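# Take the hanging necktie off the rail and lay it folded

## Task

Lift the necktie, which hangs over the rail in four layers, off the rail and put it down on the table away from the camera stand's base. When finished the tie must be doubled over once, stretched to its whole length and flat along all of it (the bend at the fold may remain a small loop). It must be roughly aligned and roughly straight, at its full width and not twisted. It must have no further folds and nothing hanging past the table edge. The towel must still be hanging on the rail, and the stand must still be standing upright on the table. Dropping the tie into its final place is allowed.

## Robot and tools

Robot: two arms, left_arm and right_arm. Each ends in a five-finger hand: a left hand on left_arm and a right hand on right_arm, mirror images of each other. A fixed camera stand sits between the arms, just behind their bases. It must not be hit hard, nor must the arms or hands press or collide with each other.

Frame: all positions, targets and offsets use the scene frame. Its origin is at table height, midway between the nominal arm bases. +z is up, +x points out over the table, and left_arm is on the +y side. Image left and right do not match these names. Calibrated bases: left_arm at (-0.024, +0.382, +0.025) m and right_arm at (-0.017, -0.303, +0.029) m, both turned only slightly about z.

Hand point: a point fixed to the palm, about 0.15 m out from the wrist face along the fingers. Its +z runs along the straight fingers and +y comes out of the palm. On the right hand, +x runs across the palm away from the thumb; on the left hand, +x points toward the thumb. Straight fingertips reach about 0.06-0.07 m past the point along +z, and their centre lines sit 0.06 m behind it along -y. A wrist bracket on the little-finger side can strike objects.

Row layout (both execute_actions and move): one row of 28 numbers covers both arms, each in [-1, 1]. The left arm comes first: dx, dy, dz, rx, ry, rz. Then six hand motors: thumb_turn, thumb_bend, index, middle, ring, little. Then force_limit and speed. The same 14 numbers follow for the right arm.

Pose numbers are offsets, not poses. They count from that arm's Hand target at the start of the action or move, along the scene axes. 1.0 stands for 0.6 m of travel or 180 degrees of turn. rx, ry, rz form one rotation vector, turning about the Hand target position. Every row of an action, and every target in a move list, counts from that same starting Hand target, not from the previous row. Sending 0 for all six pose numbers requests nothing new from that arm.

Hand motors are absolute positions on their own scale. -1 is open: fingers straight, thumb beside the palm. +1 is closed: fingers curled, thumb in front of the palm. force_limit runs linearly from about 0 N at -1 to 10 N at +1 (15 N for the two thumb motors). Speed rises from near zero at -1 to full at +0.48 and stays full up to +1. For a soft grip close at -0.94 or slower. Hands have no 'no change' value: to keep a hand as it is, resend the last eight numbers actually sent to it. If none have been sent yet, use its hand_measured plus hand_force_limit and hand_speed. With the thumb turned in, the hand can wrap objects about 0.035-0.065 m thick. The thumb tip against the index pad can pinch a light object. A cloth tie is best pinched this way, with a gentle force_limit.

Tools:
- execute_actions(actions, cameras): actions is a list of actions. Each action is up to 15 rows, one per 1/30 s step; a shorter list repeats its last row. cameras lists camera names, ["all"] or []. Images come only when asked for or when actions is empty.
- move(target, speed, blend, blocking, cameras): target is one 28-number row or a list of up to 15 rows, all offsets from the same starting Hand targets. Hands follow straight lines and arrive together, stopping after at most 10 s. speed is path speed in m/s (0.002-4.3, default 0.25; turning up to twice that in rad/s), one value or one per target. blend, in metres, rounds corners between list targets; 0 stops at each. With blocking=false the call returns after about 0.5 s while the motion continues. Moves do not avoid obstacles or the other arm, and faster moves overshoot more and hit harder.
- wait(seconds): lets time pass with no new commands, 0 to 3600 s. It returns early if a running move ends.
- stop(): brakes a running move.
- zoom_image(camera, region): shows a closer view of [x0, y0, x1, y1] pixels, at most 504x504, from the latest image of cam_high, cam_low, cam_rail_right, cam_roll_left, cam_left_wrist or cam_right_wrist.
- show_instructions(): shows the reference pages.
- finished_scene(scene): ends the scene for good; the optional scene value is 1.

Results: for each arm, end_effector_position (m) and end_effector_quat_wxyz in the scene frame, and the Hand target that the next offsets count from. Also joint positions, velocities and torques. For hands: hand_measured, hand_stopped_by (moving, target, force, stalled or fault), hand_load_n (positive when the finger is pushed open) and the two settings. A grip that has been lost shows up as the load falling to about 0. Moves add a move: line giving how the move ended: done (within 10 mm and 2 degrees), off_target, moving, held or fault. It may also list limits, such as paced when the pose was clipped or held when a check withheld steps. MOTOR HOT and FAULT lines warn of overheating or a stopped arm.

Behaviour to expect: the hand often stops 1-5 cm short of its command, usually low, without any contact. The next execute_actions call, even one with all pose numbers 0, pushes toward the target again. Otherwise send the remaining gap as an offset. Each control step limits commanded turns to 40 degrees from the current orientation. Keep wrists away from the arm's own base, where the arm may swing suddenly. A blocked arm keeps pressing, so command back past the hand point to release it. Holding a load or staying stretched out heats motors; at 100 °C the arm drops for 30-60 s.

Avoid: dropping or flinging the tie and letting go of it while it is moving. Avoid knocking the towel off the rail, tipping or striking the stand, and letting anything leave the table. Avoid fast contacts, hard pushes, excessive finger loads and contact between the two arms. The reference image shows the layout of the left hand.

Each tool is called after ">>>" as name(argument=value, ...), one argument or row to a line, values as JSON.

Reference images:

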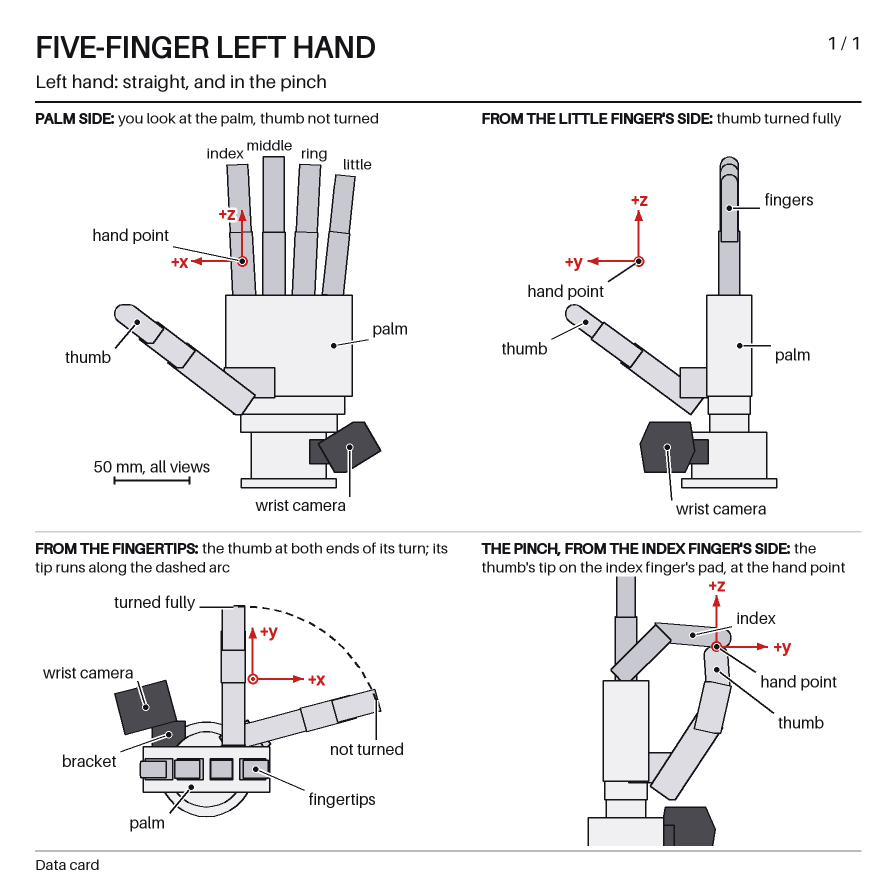

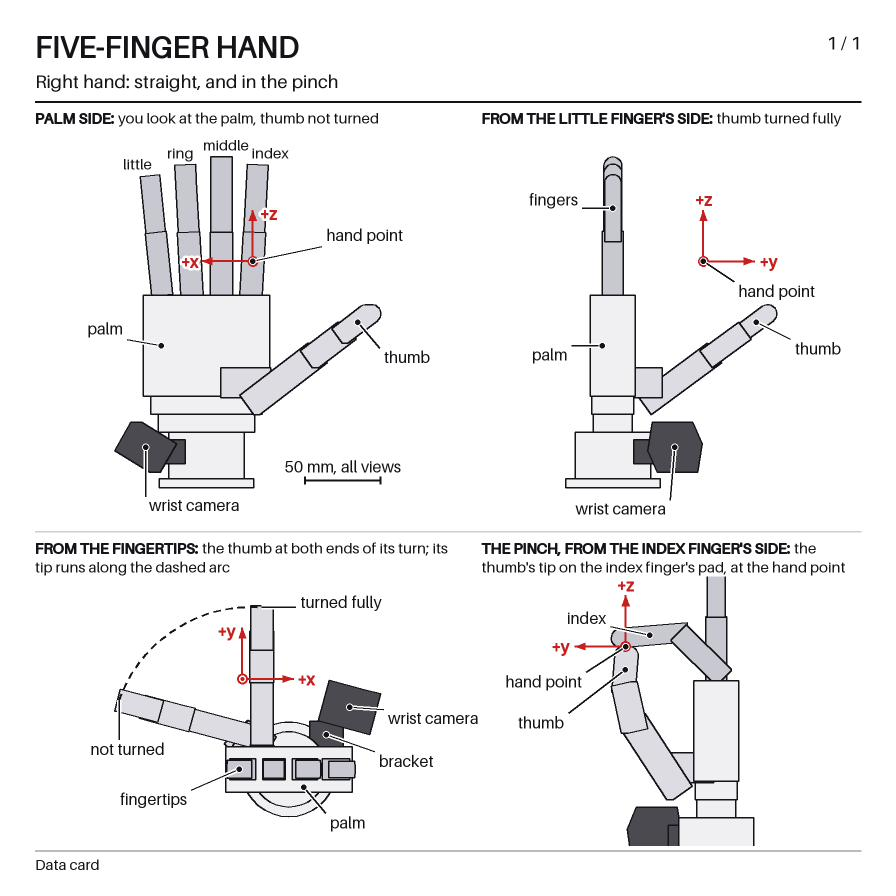

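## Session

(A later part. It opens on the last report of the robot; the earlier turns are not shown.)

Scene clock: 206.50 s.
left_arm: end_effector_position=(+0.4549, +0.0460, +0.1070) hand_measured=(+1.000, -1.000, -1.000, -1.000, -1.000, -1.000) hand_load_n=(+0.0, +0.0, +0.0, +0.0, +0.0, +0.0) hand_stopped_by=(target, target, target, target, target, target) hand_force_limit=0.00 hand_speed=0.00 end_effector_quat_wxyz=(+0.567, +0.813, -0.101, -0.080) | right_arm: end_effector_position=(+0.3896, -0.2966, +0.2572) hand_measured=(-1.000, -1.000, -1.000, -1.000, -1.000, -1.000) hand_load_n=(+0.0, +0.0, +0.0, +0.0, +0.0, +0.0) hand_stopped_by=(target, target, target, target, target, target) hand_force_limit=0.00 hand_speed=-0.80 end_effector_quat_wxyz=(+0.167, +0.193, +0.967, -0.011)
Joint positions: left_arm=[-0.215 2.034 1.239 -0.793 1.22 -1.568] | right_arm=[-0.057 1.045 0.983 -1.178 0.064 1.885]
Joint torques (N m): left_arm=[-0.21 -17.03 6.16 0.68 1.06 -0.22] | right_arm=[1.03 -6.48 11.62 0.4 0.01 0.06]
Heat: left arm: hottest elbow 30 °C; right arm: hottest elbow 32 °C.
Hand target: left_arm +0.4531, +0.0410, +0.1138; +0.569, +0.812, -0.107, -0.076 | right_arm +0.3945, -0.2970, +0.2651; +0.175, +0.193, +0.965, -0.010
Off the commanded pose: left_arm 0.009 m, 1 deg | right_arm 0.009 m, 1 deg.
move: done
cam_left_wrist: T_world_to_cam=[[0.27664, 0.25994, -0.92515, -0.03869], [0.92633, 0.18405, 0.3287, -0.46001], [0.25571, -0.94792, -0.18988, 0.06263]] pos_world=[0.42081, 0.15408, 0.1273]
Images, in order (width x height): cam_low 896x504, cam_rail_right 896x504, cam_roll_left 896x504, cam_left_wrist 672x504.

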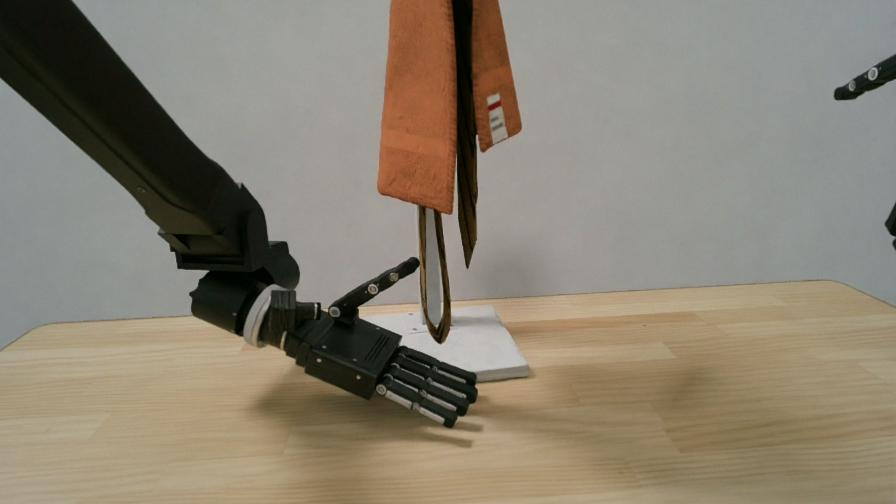

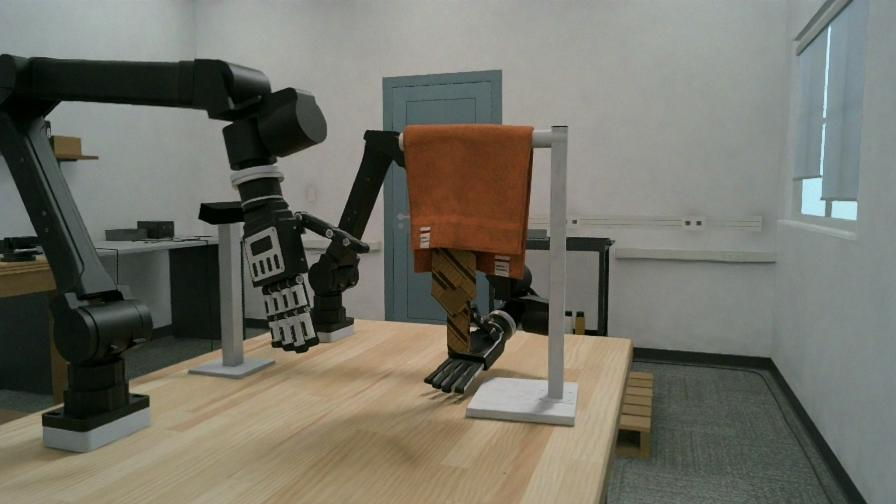

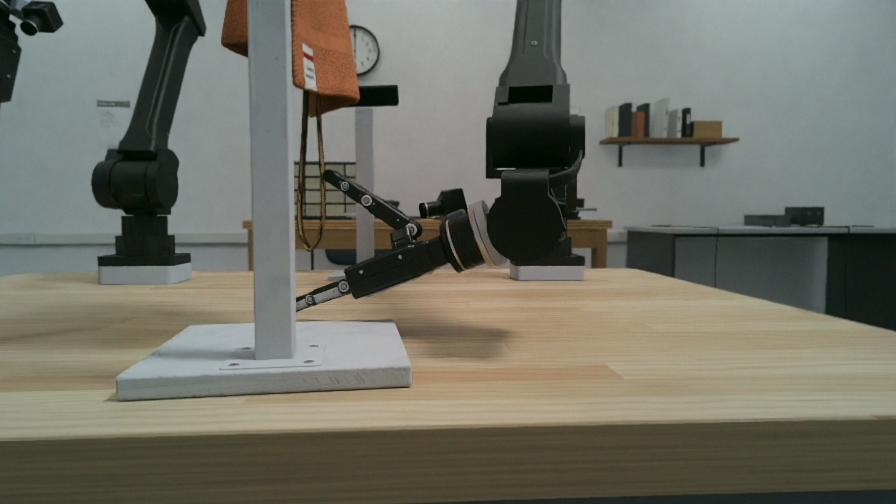

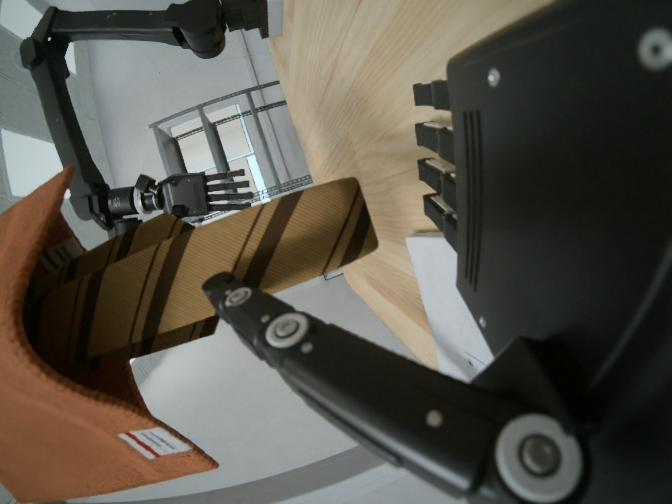

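>>> move(
  target=[0, 0, 0, 0, 0, 0, 1, -0.6, -0.1, -0.1, -1, -1, -0.4, -0.7, 0,0,0,0,0,0, -1,-1,-1,-1,-1,-1, 0.0, -0.8],
  cameras=["cam_low", "cam_roll_left", "cam_left_wrist", "cam_rail_right"],
  speed=0.06,
)

>>> zoom_image(
  camera="cam_rail_right",
  region=[400, 240, 560, 400],
)

>>> zoom_image(
  camera="cam_left_wrist",
  region=[180, 160, 480, 360],
)

>>> zoom_image(
  camera="cam_roll_left",
  region=[240, 80, 440, 330],
)

>>> zoom_image(
  camera="cam_low",
  region=[300, 150, 520, 450],
)

Scene clock: 231.60 s.
left_arm: end_effector_position=(+0.4551, +0.0460, +0.1070) hand_measured=(+1.000, -0.600, -0.100, -0.100, -1.000, -1.000) hand_load_n=(+0.0, +0.0, +0.0, +0.0, +0.0, +0.0) hand_stopped_by=(target, target, target, target, target, target) hand_force_limit=-0.40 hand_speed=-0.70 end_effector_quat_wxyz=(+0.567, +0.814, -0.100, -0.080) | right_arm: end_effector_position=(+0.3896, -0.2966, +0.2572) hand_measured=(-1.000, -1.000, -1.000, -1.000, -1.000, -1.000) hand_load_n=(+0.0, +0.0, +0.0, +0.0, +0.0, +0.0) hand_stopped_by=(target, target, target, target, target, target) hand_force_limit=0.00 hand_speed=-0.80 end_effector_quat_wxyz=(+0.167, +0.193, +0.967, -0.011)
Joint positions: left_arm=[-0.215 2.034 1.239 -0.793 1.22 -1.57] | right_arm=[-0.057 1.045 0.983 -1.178 0.064 1.885]
Joint torques (N m): left_arm=[-0.56 -17.49 6.11 0.73 1.04 -0.22] | right_arm=[0.97 -6.42 11.62 0.4 0.01 0.06]
Heat: left arm: hottest shoulder 29 °C; right arm: hottest elbow 32 °C.
Hand target: left_arm +0.4531, +0.0410, +0.1138; +0.569, +0.812, -0.107, -0.076 | right_arm +0.3945, -0.2970, +0.2651; +0.175, +0.193, +0.965, -0.010
Off the commanded pose: left_arm 0.009 m, 1 deg | right_arm 0.009 m, 1 deg.
move: done
cam_left_wrist: T_world_to_cam=[[0.27446, 0.26066, -0.92559, -0.03785], [0.92688, 0.18459, 0.32682, -0.46019], [0.25604, -0.94762, -0.19094, 0.06255]] pos_world=[0.42091, 0.15408, 0.12731]
Images, in order (width x height): cam_low 896x504, cam_rail_right 896x504, cam_roll_left 896x504, cam_left_wrist 672x504.

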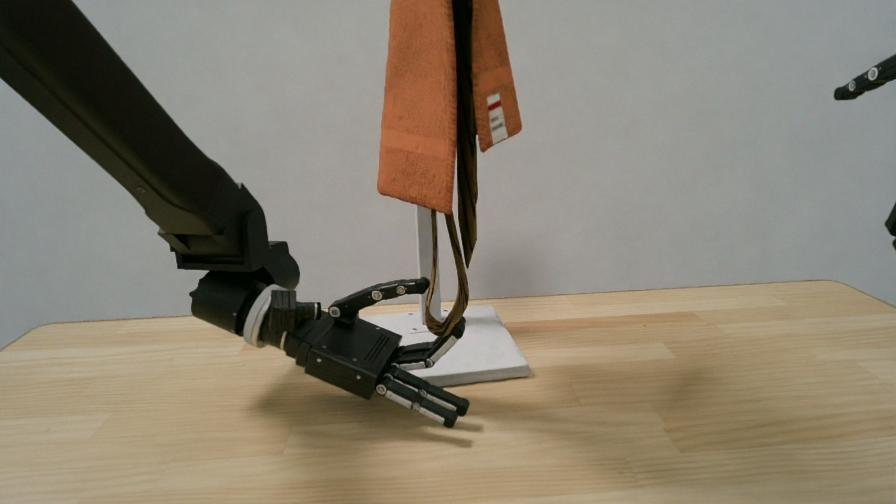

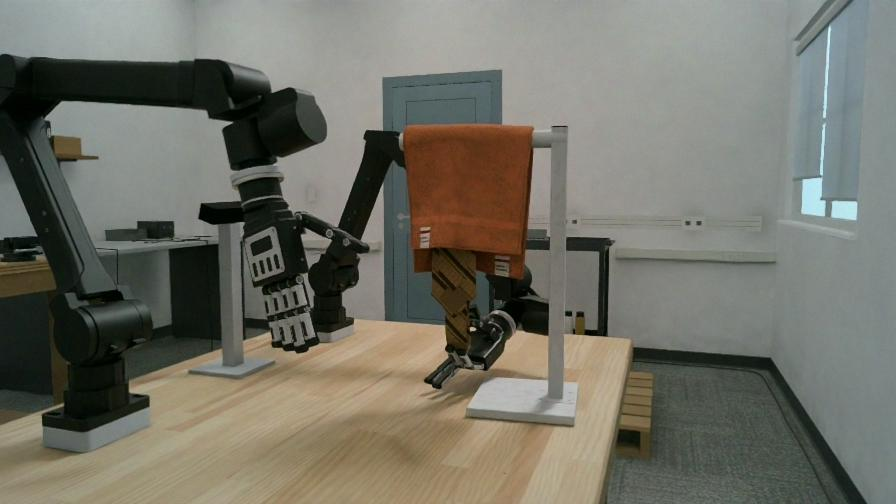

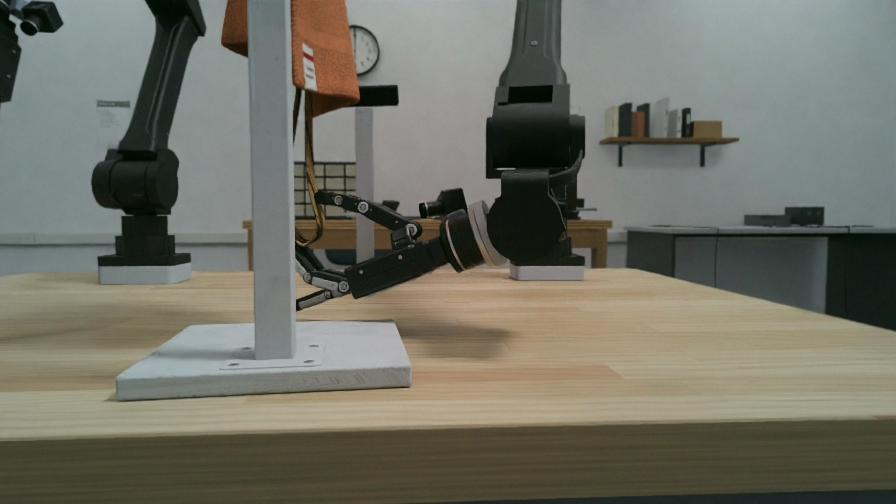

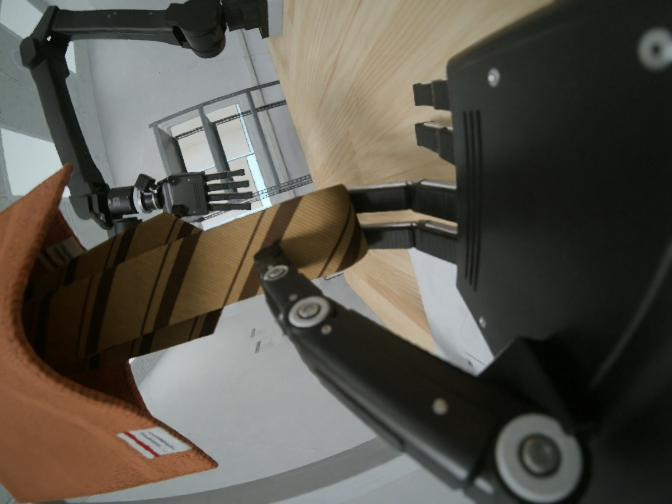

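Scaled by 3.150 from the camera's image (finer frame: 1280x720).

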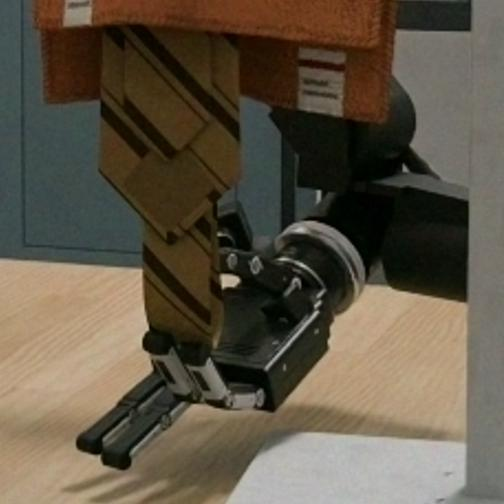

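Scaled by 1.680 from the camera's image (finer frame: 960x720).

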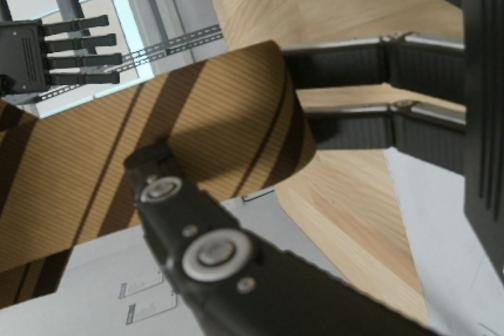

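Scaled by 2.016 from the camera's image (finer frame: 1280x720).

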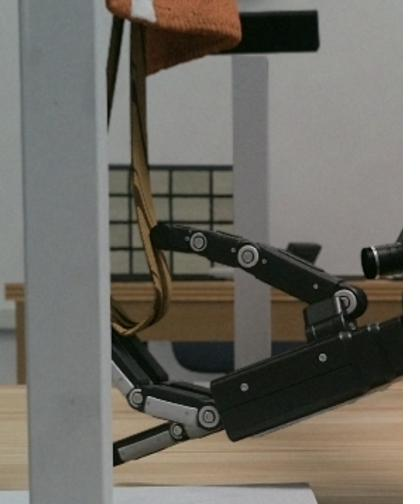

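Scaled by 1.680 from the camera's image (finer frame: 1280x720).

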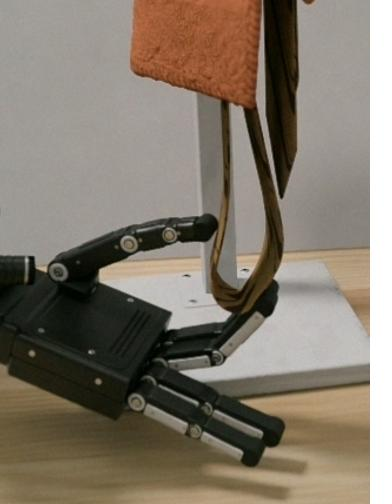

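>>> move(
  target=[0, 0, 0, 0, 0, 0, 1, -0.2, 0.02, 0.02, -1, -1, -0.4, -0.8, 0,0,0,0,0,0, -1,-1,-1,-1,-1,-1, 0.0, -0.8],
  cameras=["cam_low", "cam_roll_left", "cam_left_wrist", "cam_rail_right"],
  speed=0.06,
)

>>> zoom_image(
  camera="cam_left_wrist",
  region=[180, 160, 480, 360],
)

>>> zoom_image(
  camera="cam_roll_left",
  region=[240, 80, 440, 330],
)

>>> zoom_image(
  camera="cam_low",
  region=[300, 150, 520, 450],
)

Scene clock: 248.20 s.
left_arm: end_effector_position=(+0.4551, +0.0460, +0.1074) hand_measured=(+1.000, -0.200, +0.020, +0.020, -1.000, -1.000) hand_load_n=(+0.0, +0.0, +0.0, +0.0, +0.0, +0.0) hand_stopped_by=(target, target, target, target, target, target) hand_force_limit=-0.40 hand_speed=-0.80 end_effector_quat_wxyz=(+0.567, +0.813, -0.100, -0.080) | right_arm: end_effector_position=(+0.3896, -0.2966, +0.2572) hand_measured=(-1.000, -1.000, -1.000, -1.000, -1.000, -1.000) hand_load_n=(+0.0, +0.0, +0.0, +0.0, +0.0, +0.0) hand_stopped_by=(target, target, target, target, target, target) hand_force_limit=0.00 hand_speed=-0.80 end_effector_quat_wxyz=(+0.167, +0.193, +0.967, -0.011)
Joint positions: left_arm=[-0.215 2.033 1.239 -0.793 1.22 -1.57] | right_arm=[-0.057 1.045 0.983 -1.178 0.064 1.885]
Joint torques (N m): left_arm=[-0.38 -17.49 6.22 0.77 1.05 -0.23] | right_arm=[0.97 -6.42 11.62 0.4 0.01 0.06]
Heat: left arm: hottest shoulder 30 °C; right arm: hottest elbow 32 °C.
Hand target: left_arm +0.4531, +0.0410, +0.1139; +0.569, +0.812, -0.107, -0.075 | right_arm +0.3945, -0.2970, +0.2651; +0.175, +0.193, +0.965, -0.010
Off the commanded pose: left_arm 0.008 m, 1 deg | right_arm 0.009 m, 1 deg.
move: done
cam_left_wrist: T_world_to_cam=[[0.27518, 0.26054, -0.92542, -0.03779], [0.92663, 0.18461, 0.32752, -0.46031], [0.25617, -0.94765, -0.19062, 0.06253]] pos_world=[0.42091, 0.15408, 0.12771]
Images, in order (width x height): cam_low 896x504, cam_rail_right 896x504, cam_roll_left 896x504, cam_left_wrist 672x504.

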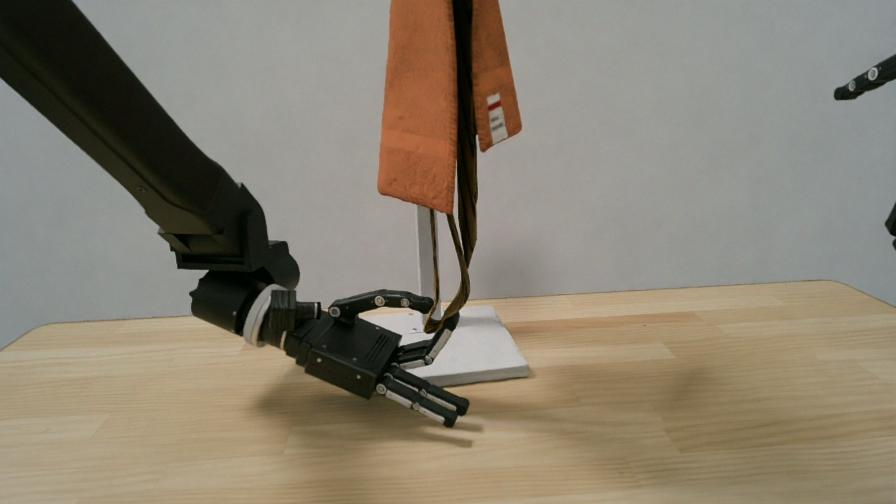

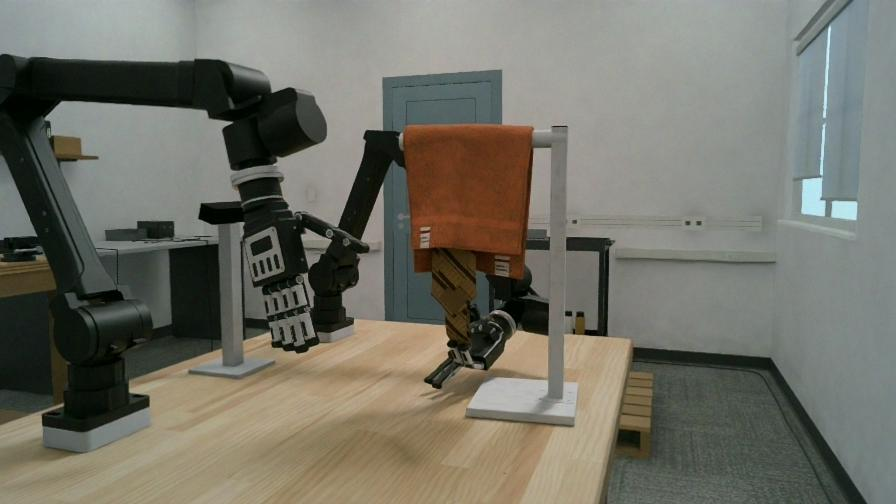

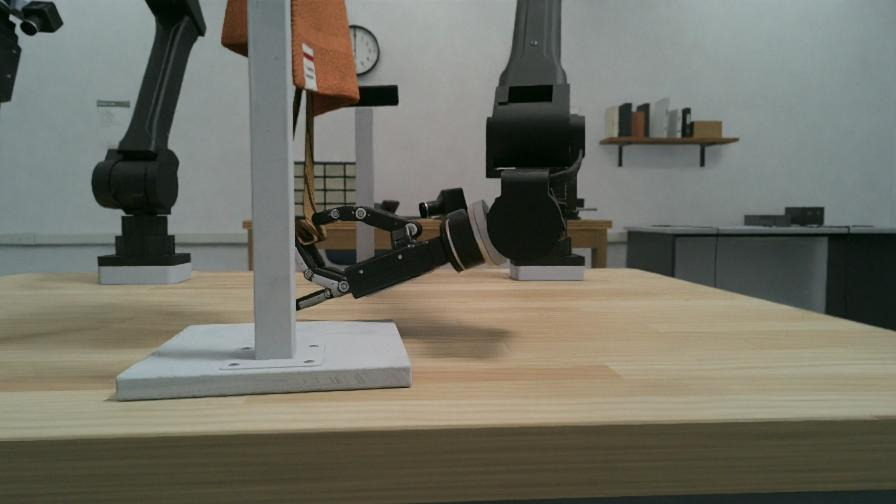

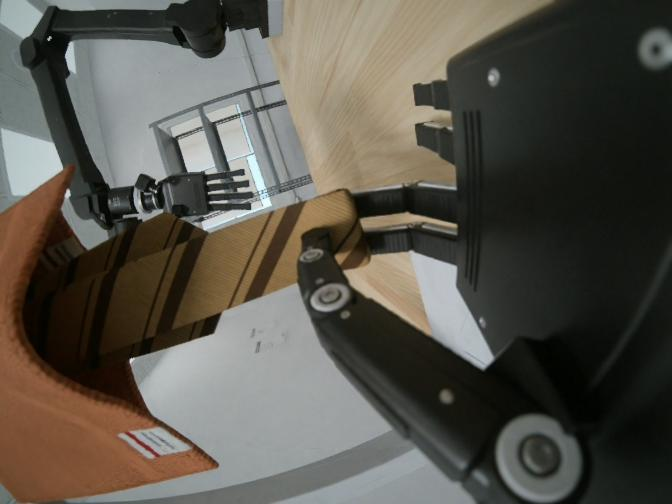

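Scaled by 1.680 from the camera's image (finer frame: 960x720).

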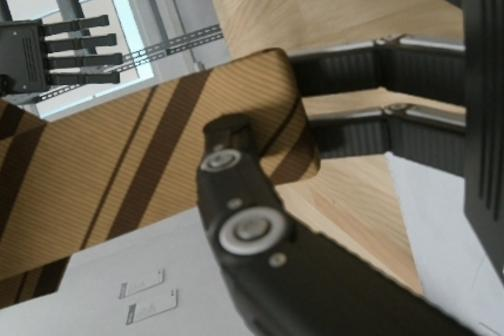

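Scaled by 2.016 from the camera's image (finer frame: 1280x720).

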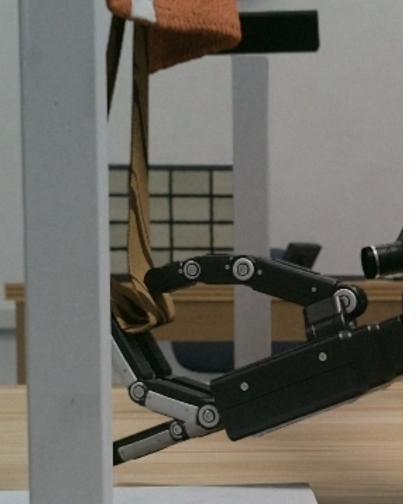

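Scaled by 1.680 from the camera's image (finer frame: 1280x720).

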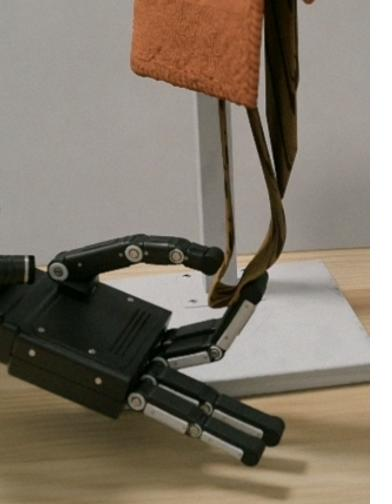

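>>> move(
  target=[0, 0, 0, 0, 0, 0, 1, -0.2, 0.2, 0.2, -1, -1, -0.4, -0.85, 0,0,0,0,0,0, -1,-1,-1,-1,-1,-1, 0.0, -0.8],
  cameras=["cam_low", "cam_roll_left", "cam_left_wrist", "cam_rail_right"],
  speed=0.06,
)

>>> zoom_image(
  camera="cam_left_wrist",
  region=[180, 160, 480, 360],
)

>>> zoom_image(
  camera="cam_roll_left",
  region=[240, 80, 440, 330],
)

>>> zoom_image(
  camera="cam_low",
  region=[300, 150, 520, 450],
)

Scene clock: 270.13 s.
left_arm: end_effector_position=(+0.4551, +0.0460, +0.1074) hand_measured=(+1.000, -0.200, +0.200, +0.198, -1.000, -1.000) hand_load_n=(+0.0, +0.5, +0.5, +4.0, +0.0, +0.0) hand_stopped_by=(target, target, target, force, target, target) hand_force_limit=-0.40 hand_speed=-0.85 end_effector_quat_wxyz=(+0.567, +0.813, -0.100, -0.080) | right_arm: end_effector_position=(+0.3896, -0.2966, +0.2572) hand_measured=(-1.000, -1.000, -1.000, -1.000, -1.000, -1.000) hand_load_n=(+0.0, -0.5, +0.0, +0.0, +0.0, +0.0) hand_stopped_by=(target, target, target, target, target, target) hand_force_limit=0.00 hand_speed=-0.80 end_effector_quat_wxyz=(+0.167, +0.193, +0.967, -0.011)
Joint positions: left_arm=[-0.215 2.033 1.239 -0.793 1.22 -1.57] | right_arm=[-0.057 1.045 0.983 -1.178 0.064 1.885]
Joint torques (N m): left_arm=[-0.5 -17.44 6.2 0.79 1.06 -0.24] | right_arm=[0.97 -6.48 11.62 0.4 0.01 0.06]
Heat: left arm: hottest shoulder 29 °C; right arm: hottest elbow 32 °C.
Hand target: left_arm +0.4531, +0.0410, +0.1139; +0.569, +0.812, -0.107, -0.075 | right_arm +0.3945, -0.2970, +0.2651; +0.175, +0.193, +0.965, -0.010
Off the commanded pose: left_arm 0.008 m, 1 deg | right_arm 0.009 m, 1 deg.
move: done
cam_left_wrist: T_world_to_cam=[[0.27518, 0.26054, -0.92542, -0.03779], [0.92663, 0.18461, 0.32752, -0.46031], [0.25617, -0.94765, -0.19062, 0.06253]] pos_world=[0.42091, 0.15408, 0.12771]
Images, in order (width x height): cam_low 896x504, cam_rail_right 896x504, cam_roll_left 896x504, cam_left_wrist 672x504.

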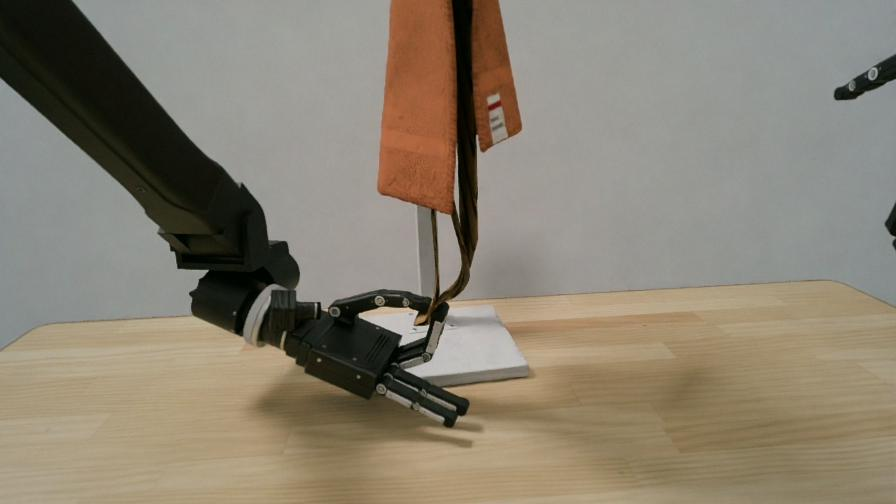

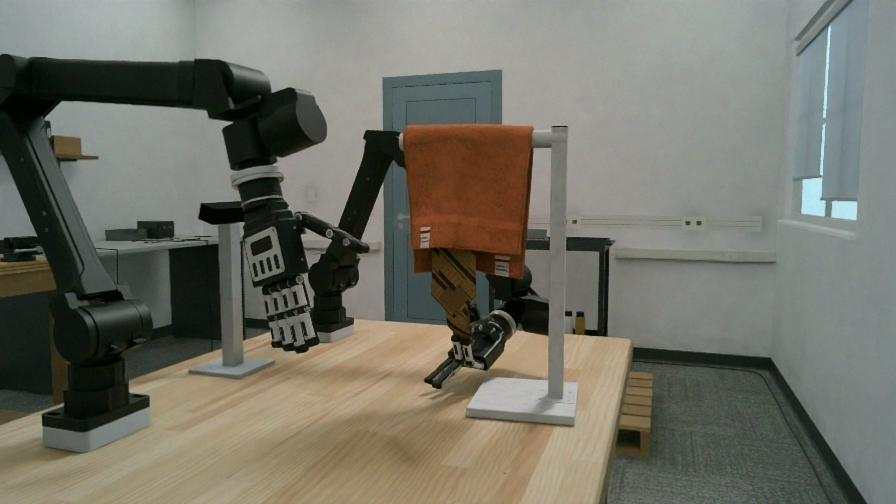

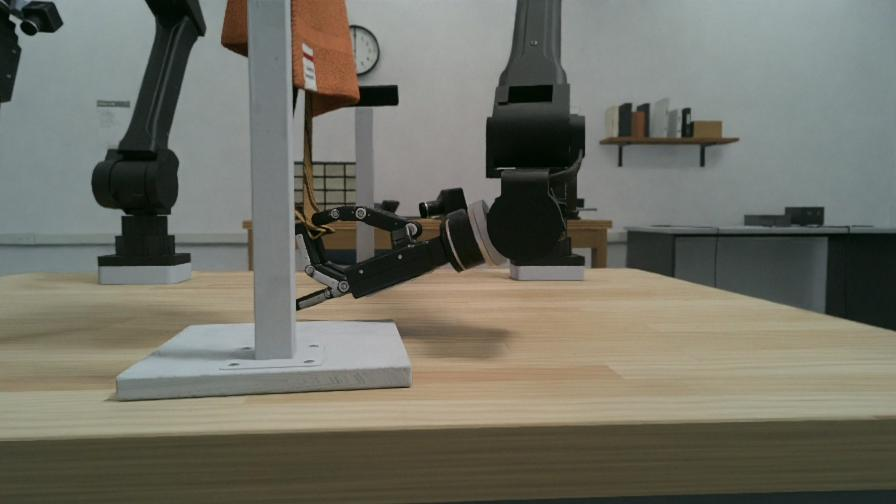

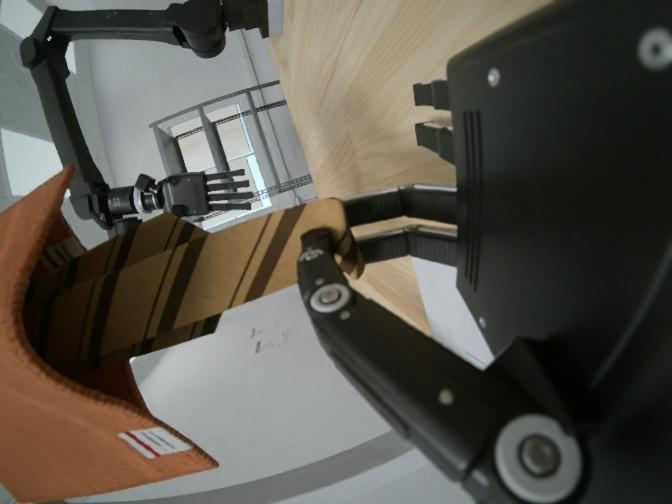

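Scaled by 1.680 from the camera's image (finer frame: 960x720).

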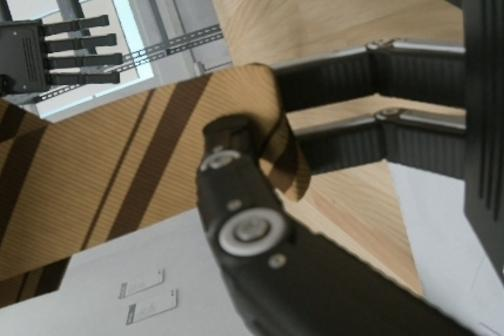

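Scaled by 2.016 from the camera's image (finer frame: 1280x720).

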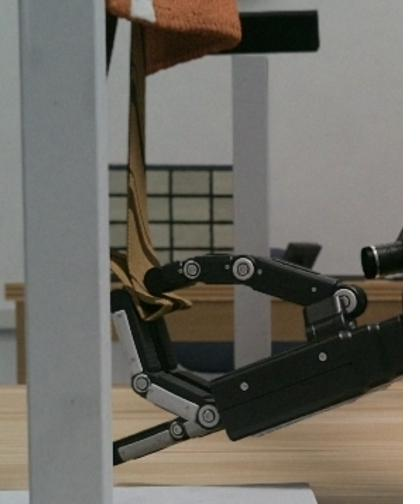

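Scaled by 1.680 from the camera's image (finer frame: 1280x720).

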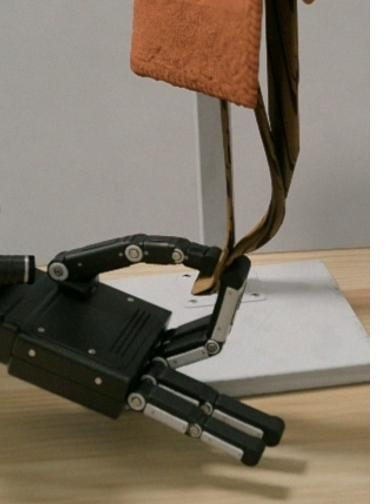

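>>> move(
  target=[0, 0, 0, 0, 0, 0, 1, -0.1, 0.27, 0.25, -1, -1, -0.2, -0.88, 0,0,0,0,0,0, -1,-1,-1,-1,-1,-1, 0.0, -0.8],
  cameras=["cam_low", "cam_roll_left", "cam_left_wrist", "cam_rail_right"],
  speed=0.06,
)

>>> zoom_image(
  camera="cam_left_wrist",
  region=[180, 160, 480, 360],
)

>>> zoom_image(
  camera="cam_roll_left",
  region=[240, 80, 440, 330],
)

>>> zoom_image(
  camera="cam_low",
  region=[300, 150, 520, 450],
)

Scene clock: 284.70 s.
left_arm: end_effector_position=(+0.4551, +0.0460, +0.1074) hand_measured=(+1.000, -0.182, +0.230, +0.198, -1.000, -1.000) hand_load_n=(+0.0, +5.5, +4.5, +4.5, +0.0, +0.0) hand_stopped_by=(target, force, force, force, target, target) hand_force_limit=-0.20 hand_speed=-0.88 end_effector_quat_wxyz=(+0.567, +0.813, -0.100, -0.080) | right_arm: end_effector_position=(+0.3896, -0.2966, +0.2572) hand_measured=(-1.000, -1.000, -1.000, -1.000, -1.000, -1.000) hand_load_n=(+0.0, +0.0, +0.0, +0.0, -0.5, +0.0) hand_stopped_by=(target, target, target, target, target, target) hand_force_limit=0.00 hand_speed=-0.80 end_effector_quat_wxyz=(+0.167, +0.193, +0.967, -0.011)
Joint positions: left_arm=[-0.215 2.033 1.239 -0.793 1.22 -1.57] | right_arm=[-0.057 1.045 0.983 -1.178 0.064 1.885]
Joint torques (N m): left_arm=[-0.62 -17.14 6.17 0.76 1.03 -0.24] | right_arm=[0.97 -6.48 11.62 0.4 0.01 0.07]
Heat: left arm: hottest shoulder 29 °C; right arm: hottest elbow 33 °C.
Hand target: left_arm +0.4531, +0.0410, +0.1139; +0.569, +0.812, -0.107, -0.075 | right_arm +0.3945, -0.2970, +0.2651; +0.175, +0.193, +0.965, -0.010
Off the commanded pose: left_arm 0.008 m, 1 deg | right_arm 0.009 m, 1 deg.
move: done
cam_left_wrist: T_world_to_cam=[[0.27518, 0.26054, -0.92542, -0.03779], [0.92663, 0.18461, 0.32752, -0.46031], [0.25617, -0.94765, -0.19062, 0.06253]] pos_world=[0.42091, 0.15408, 0.12771]
Images, in order (width x height): cam_low 896x504, cam_rail_right 896x504, cam_roll_left 896x504, cam_left_wrist 672x504.

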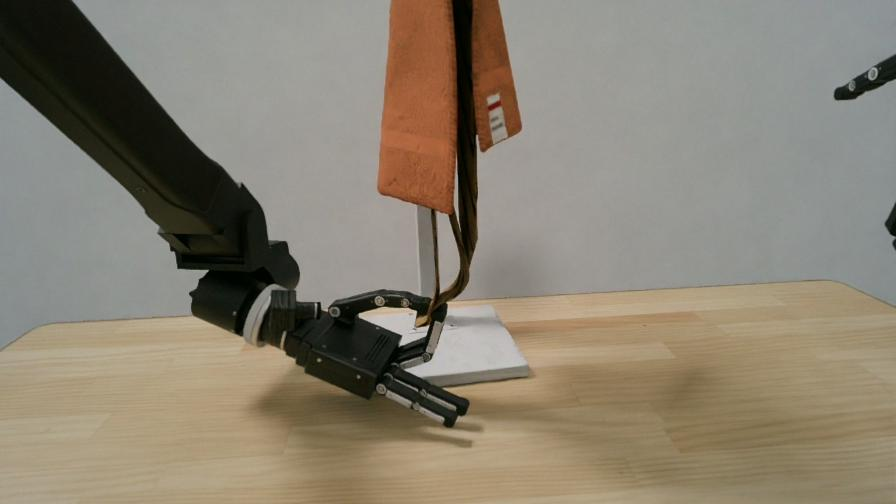

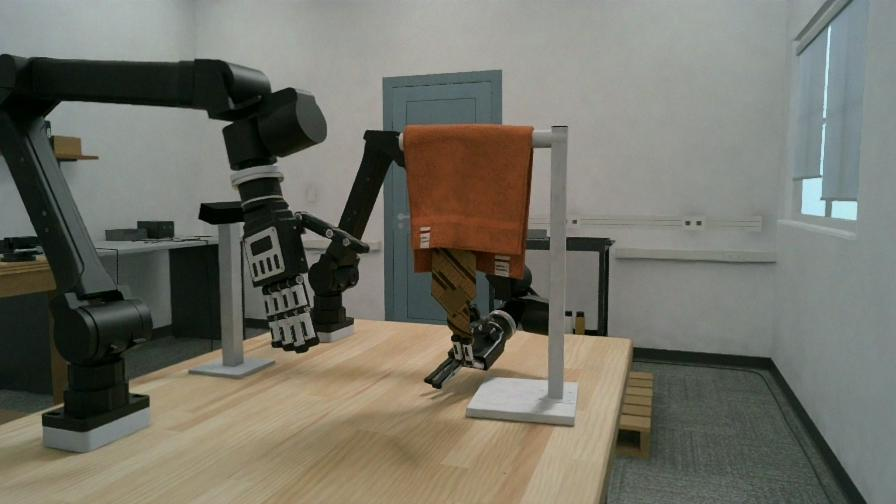

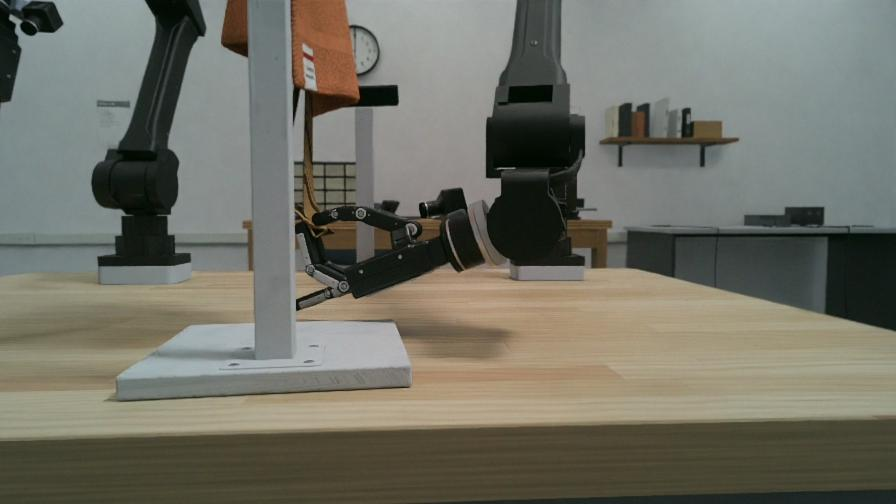

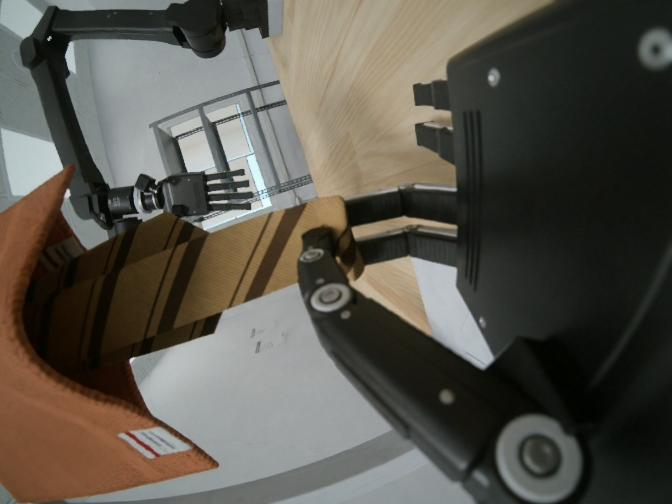

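Scaled by 1.680 from the camera's image (finer frame: 960x720).

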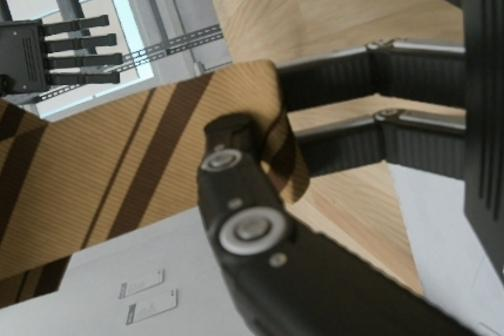

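Scaled by 2.016 from the camera's image (finer frame: 1280x720).

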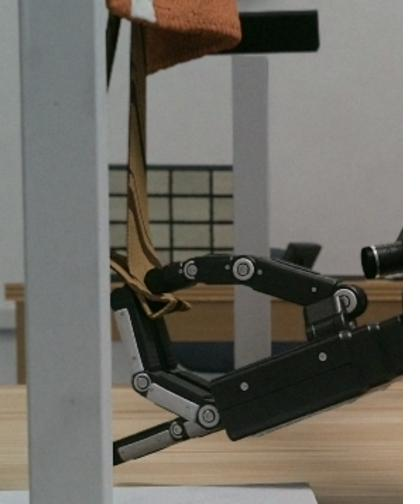

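Scaled by 1.680 from the camera's image (finer frame: 1280x720).

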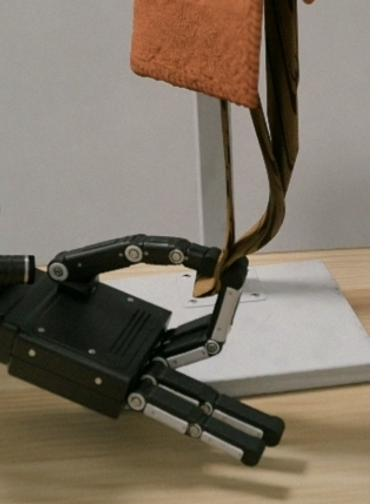

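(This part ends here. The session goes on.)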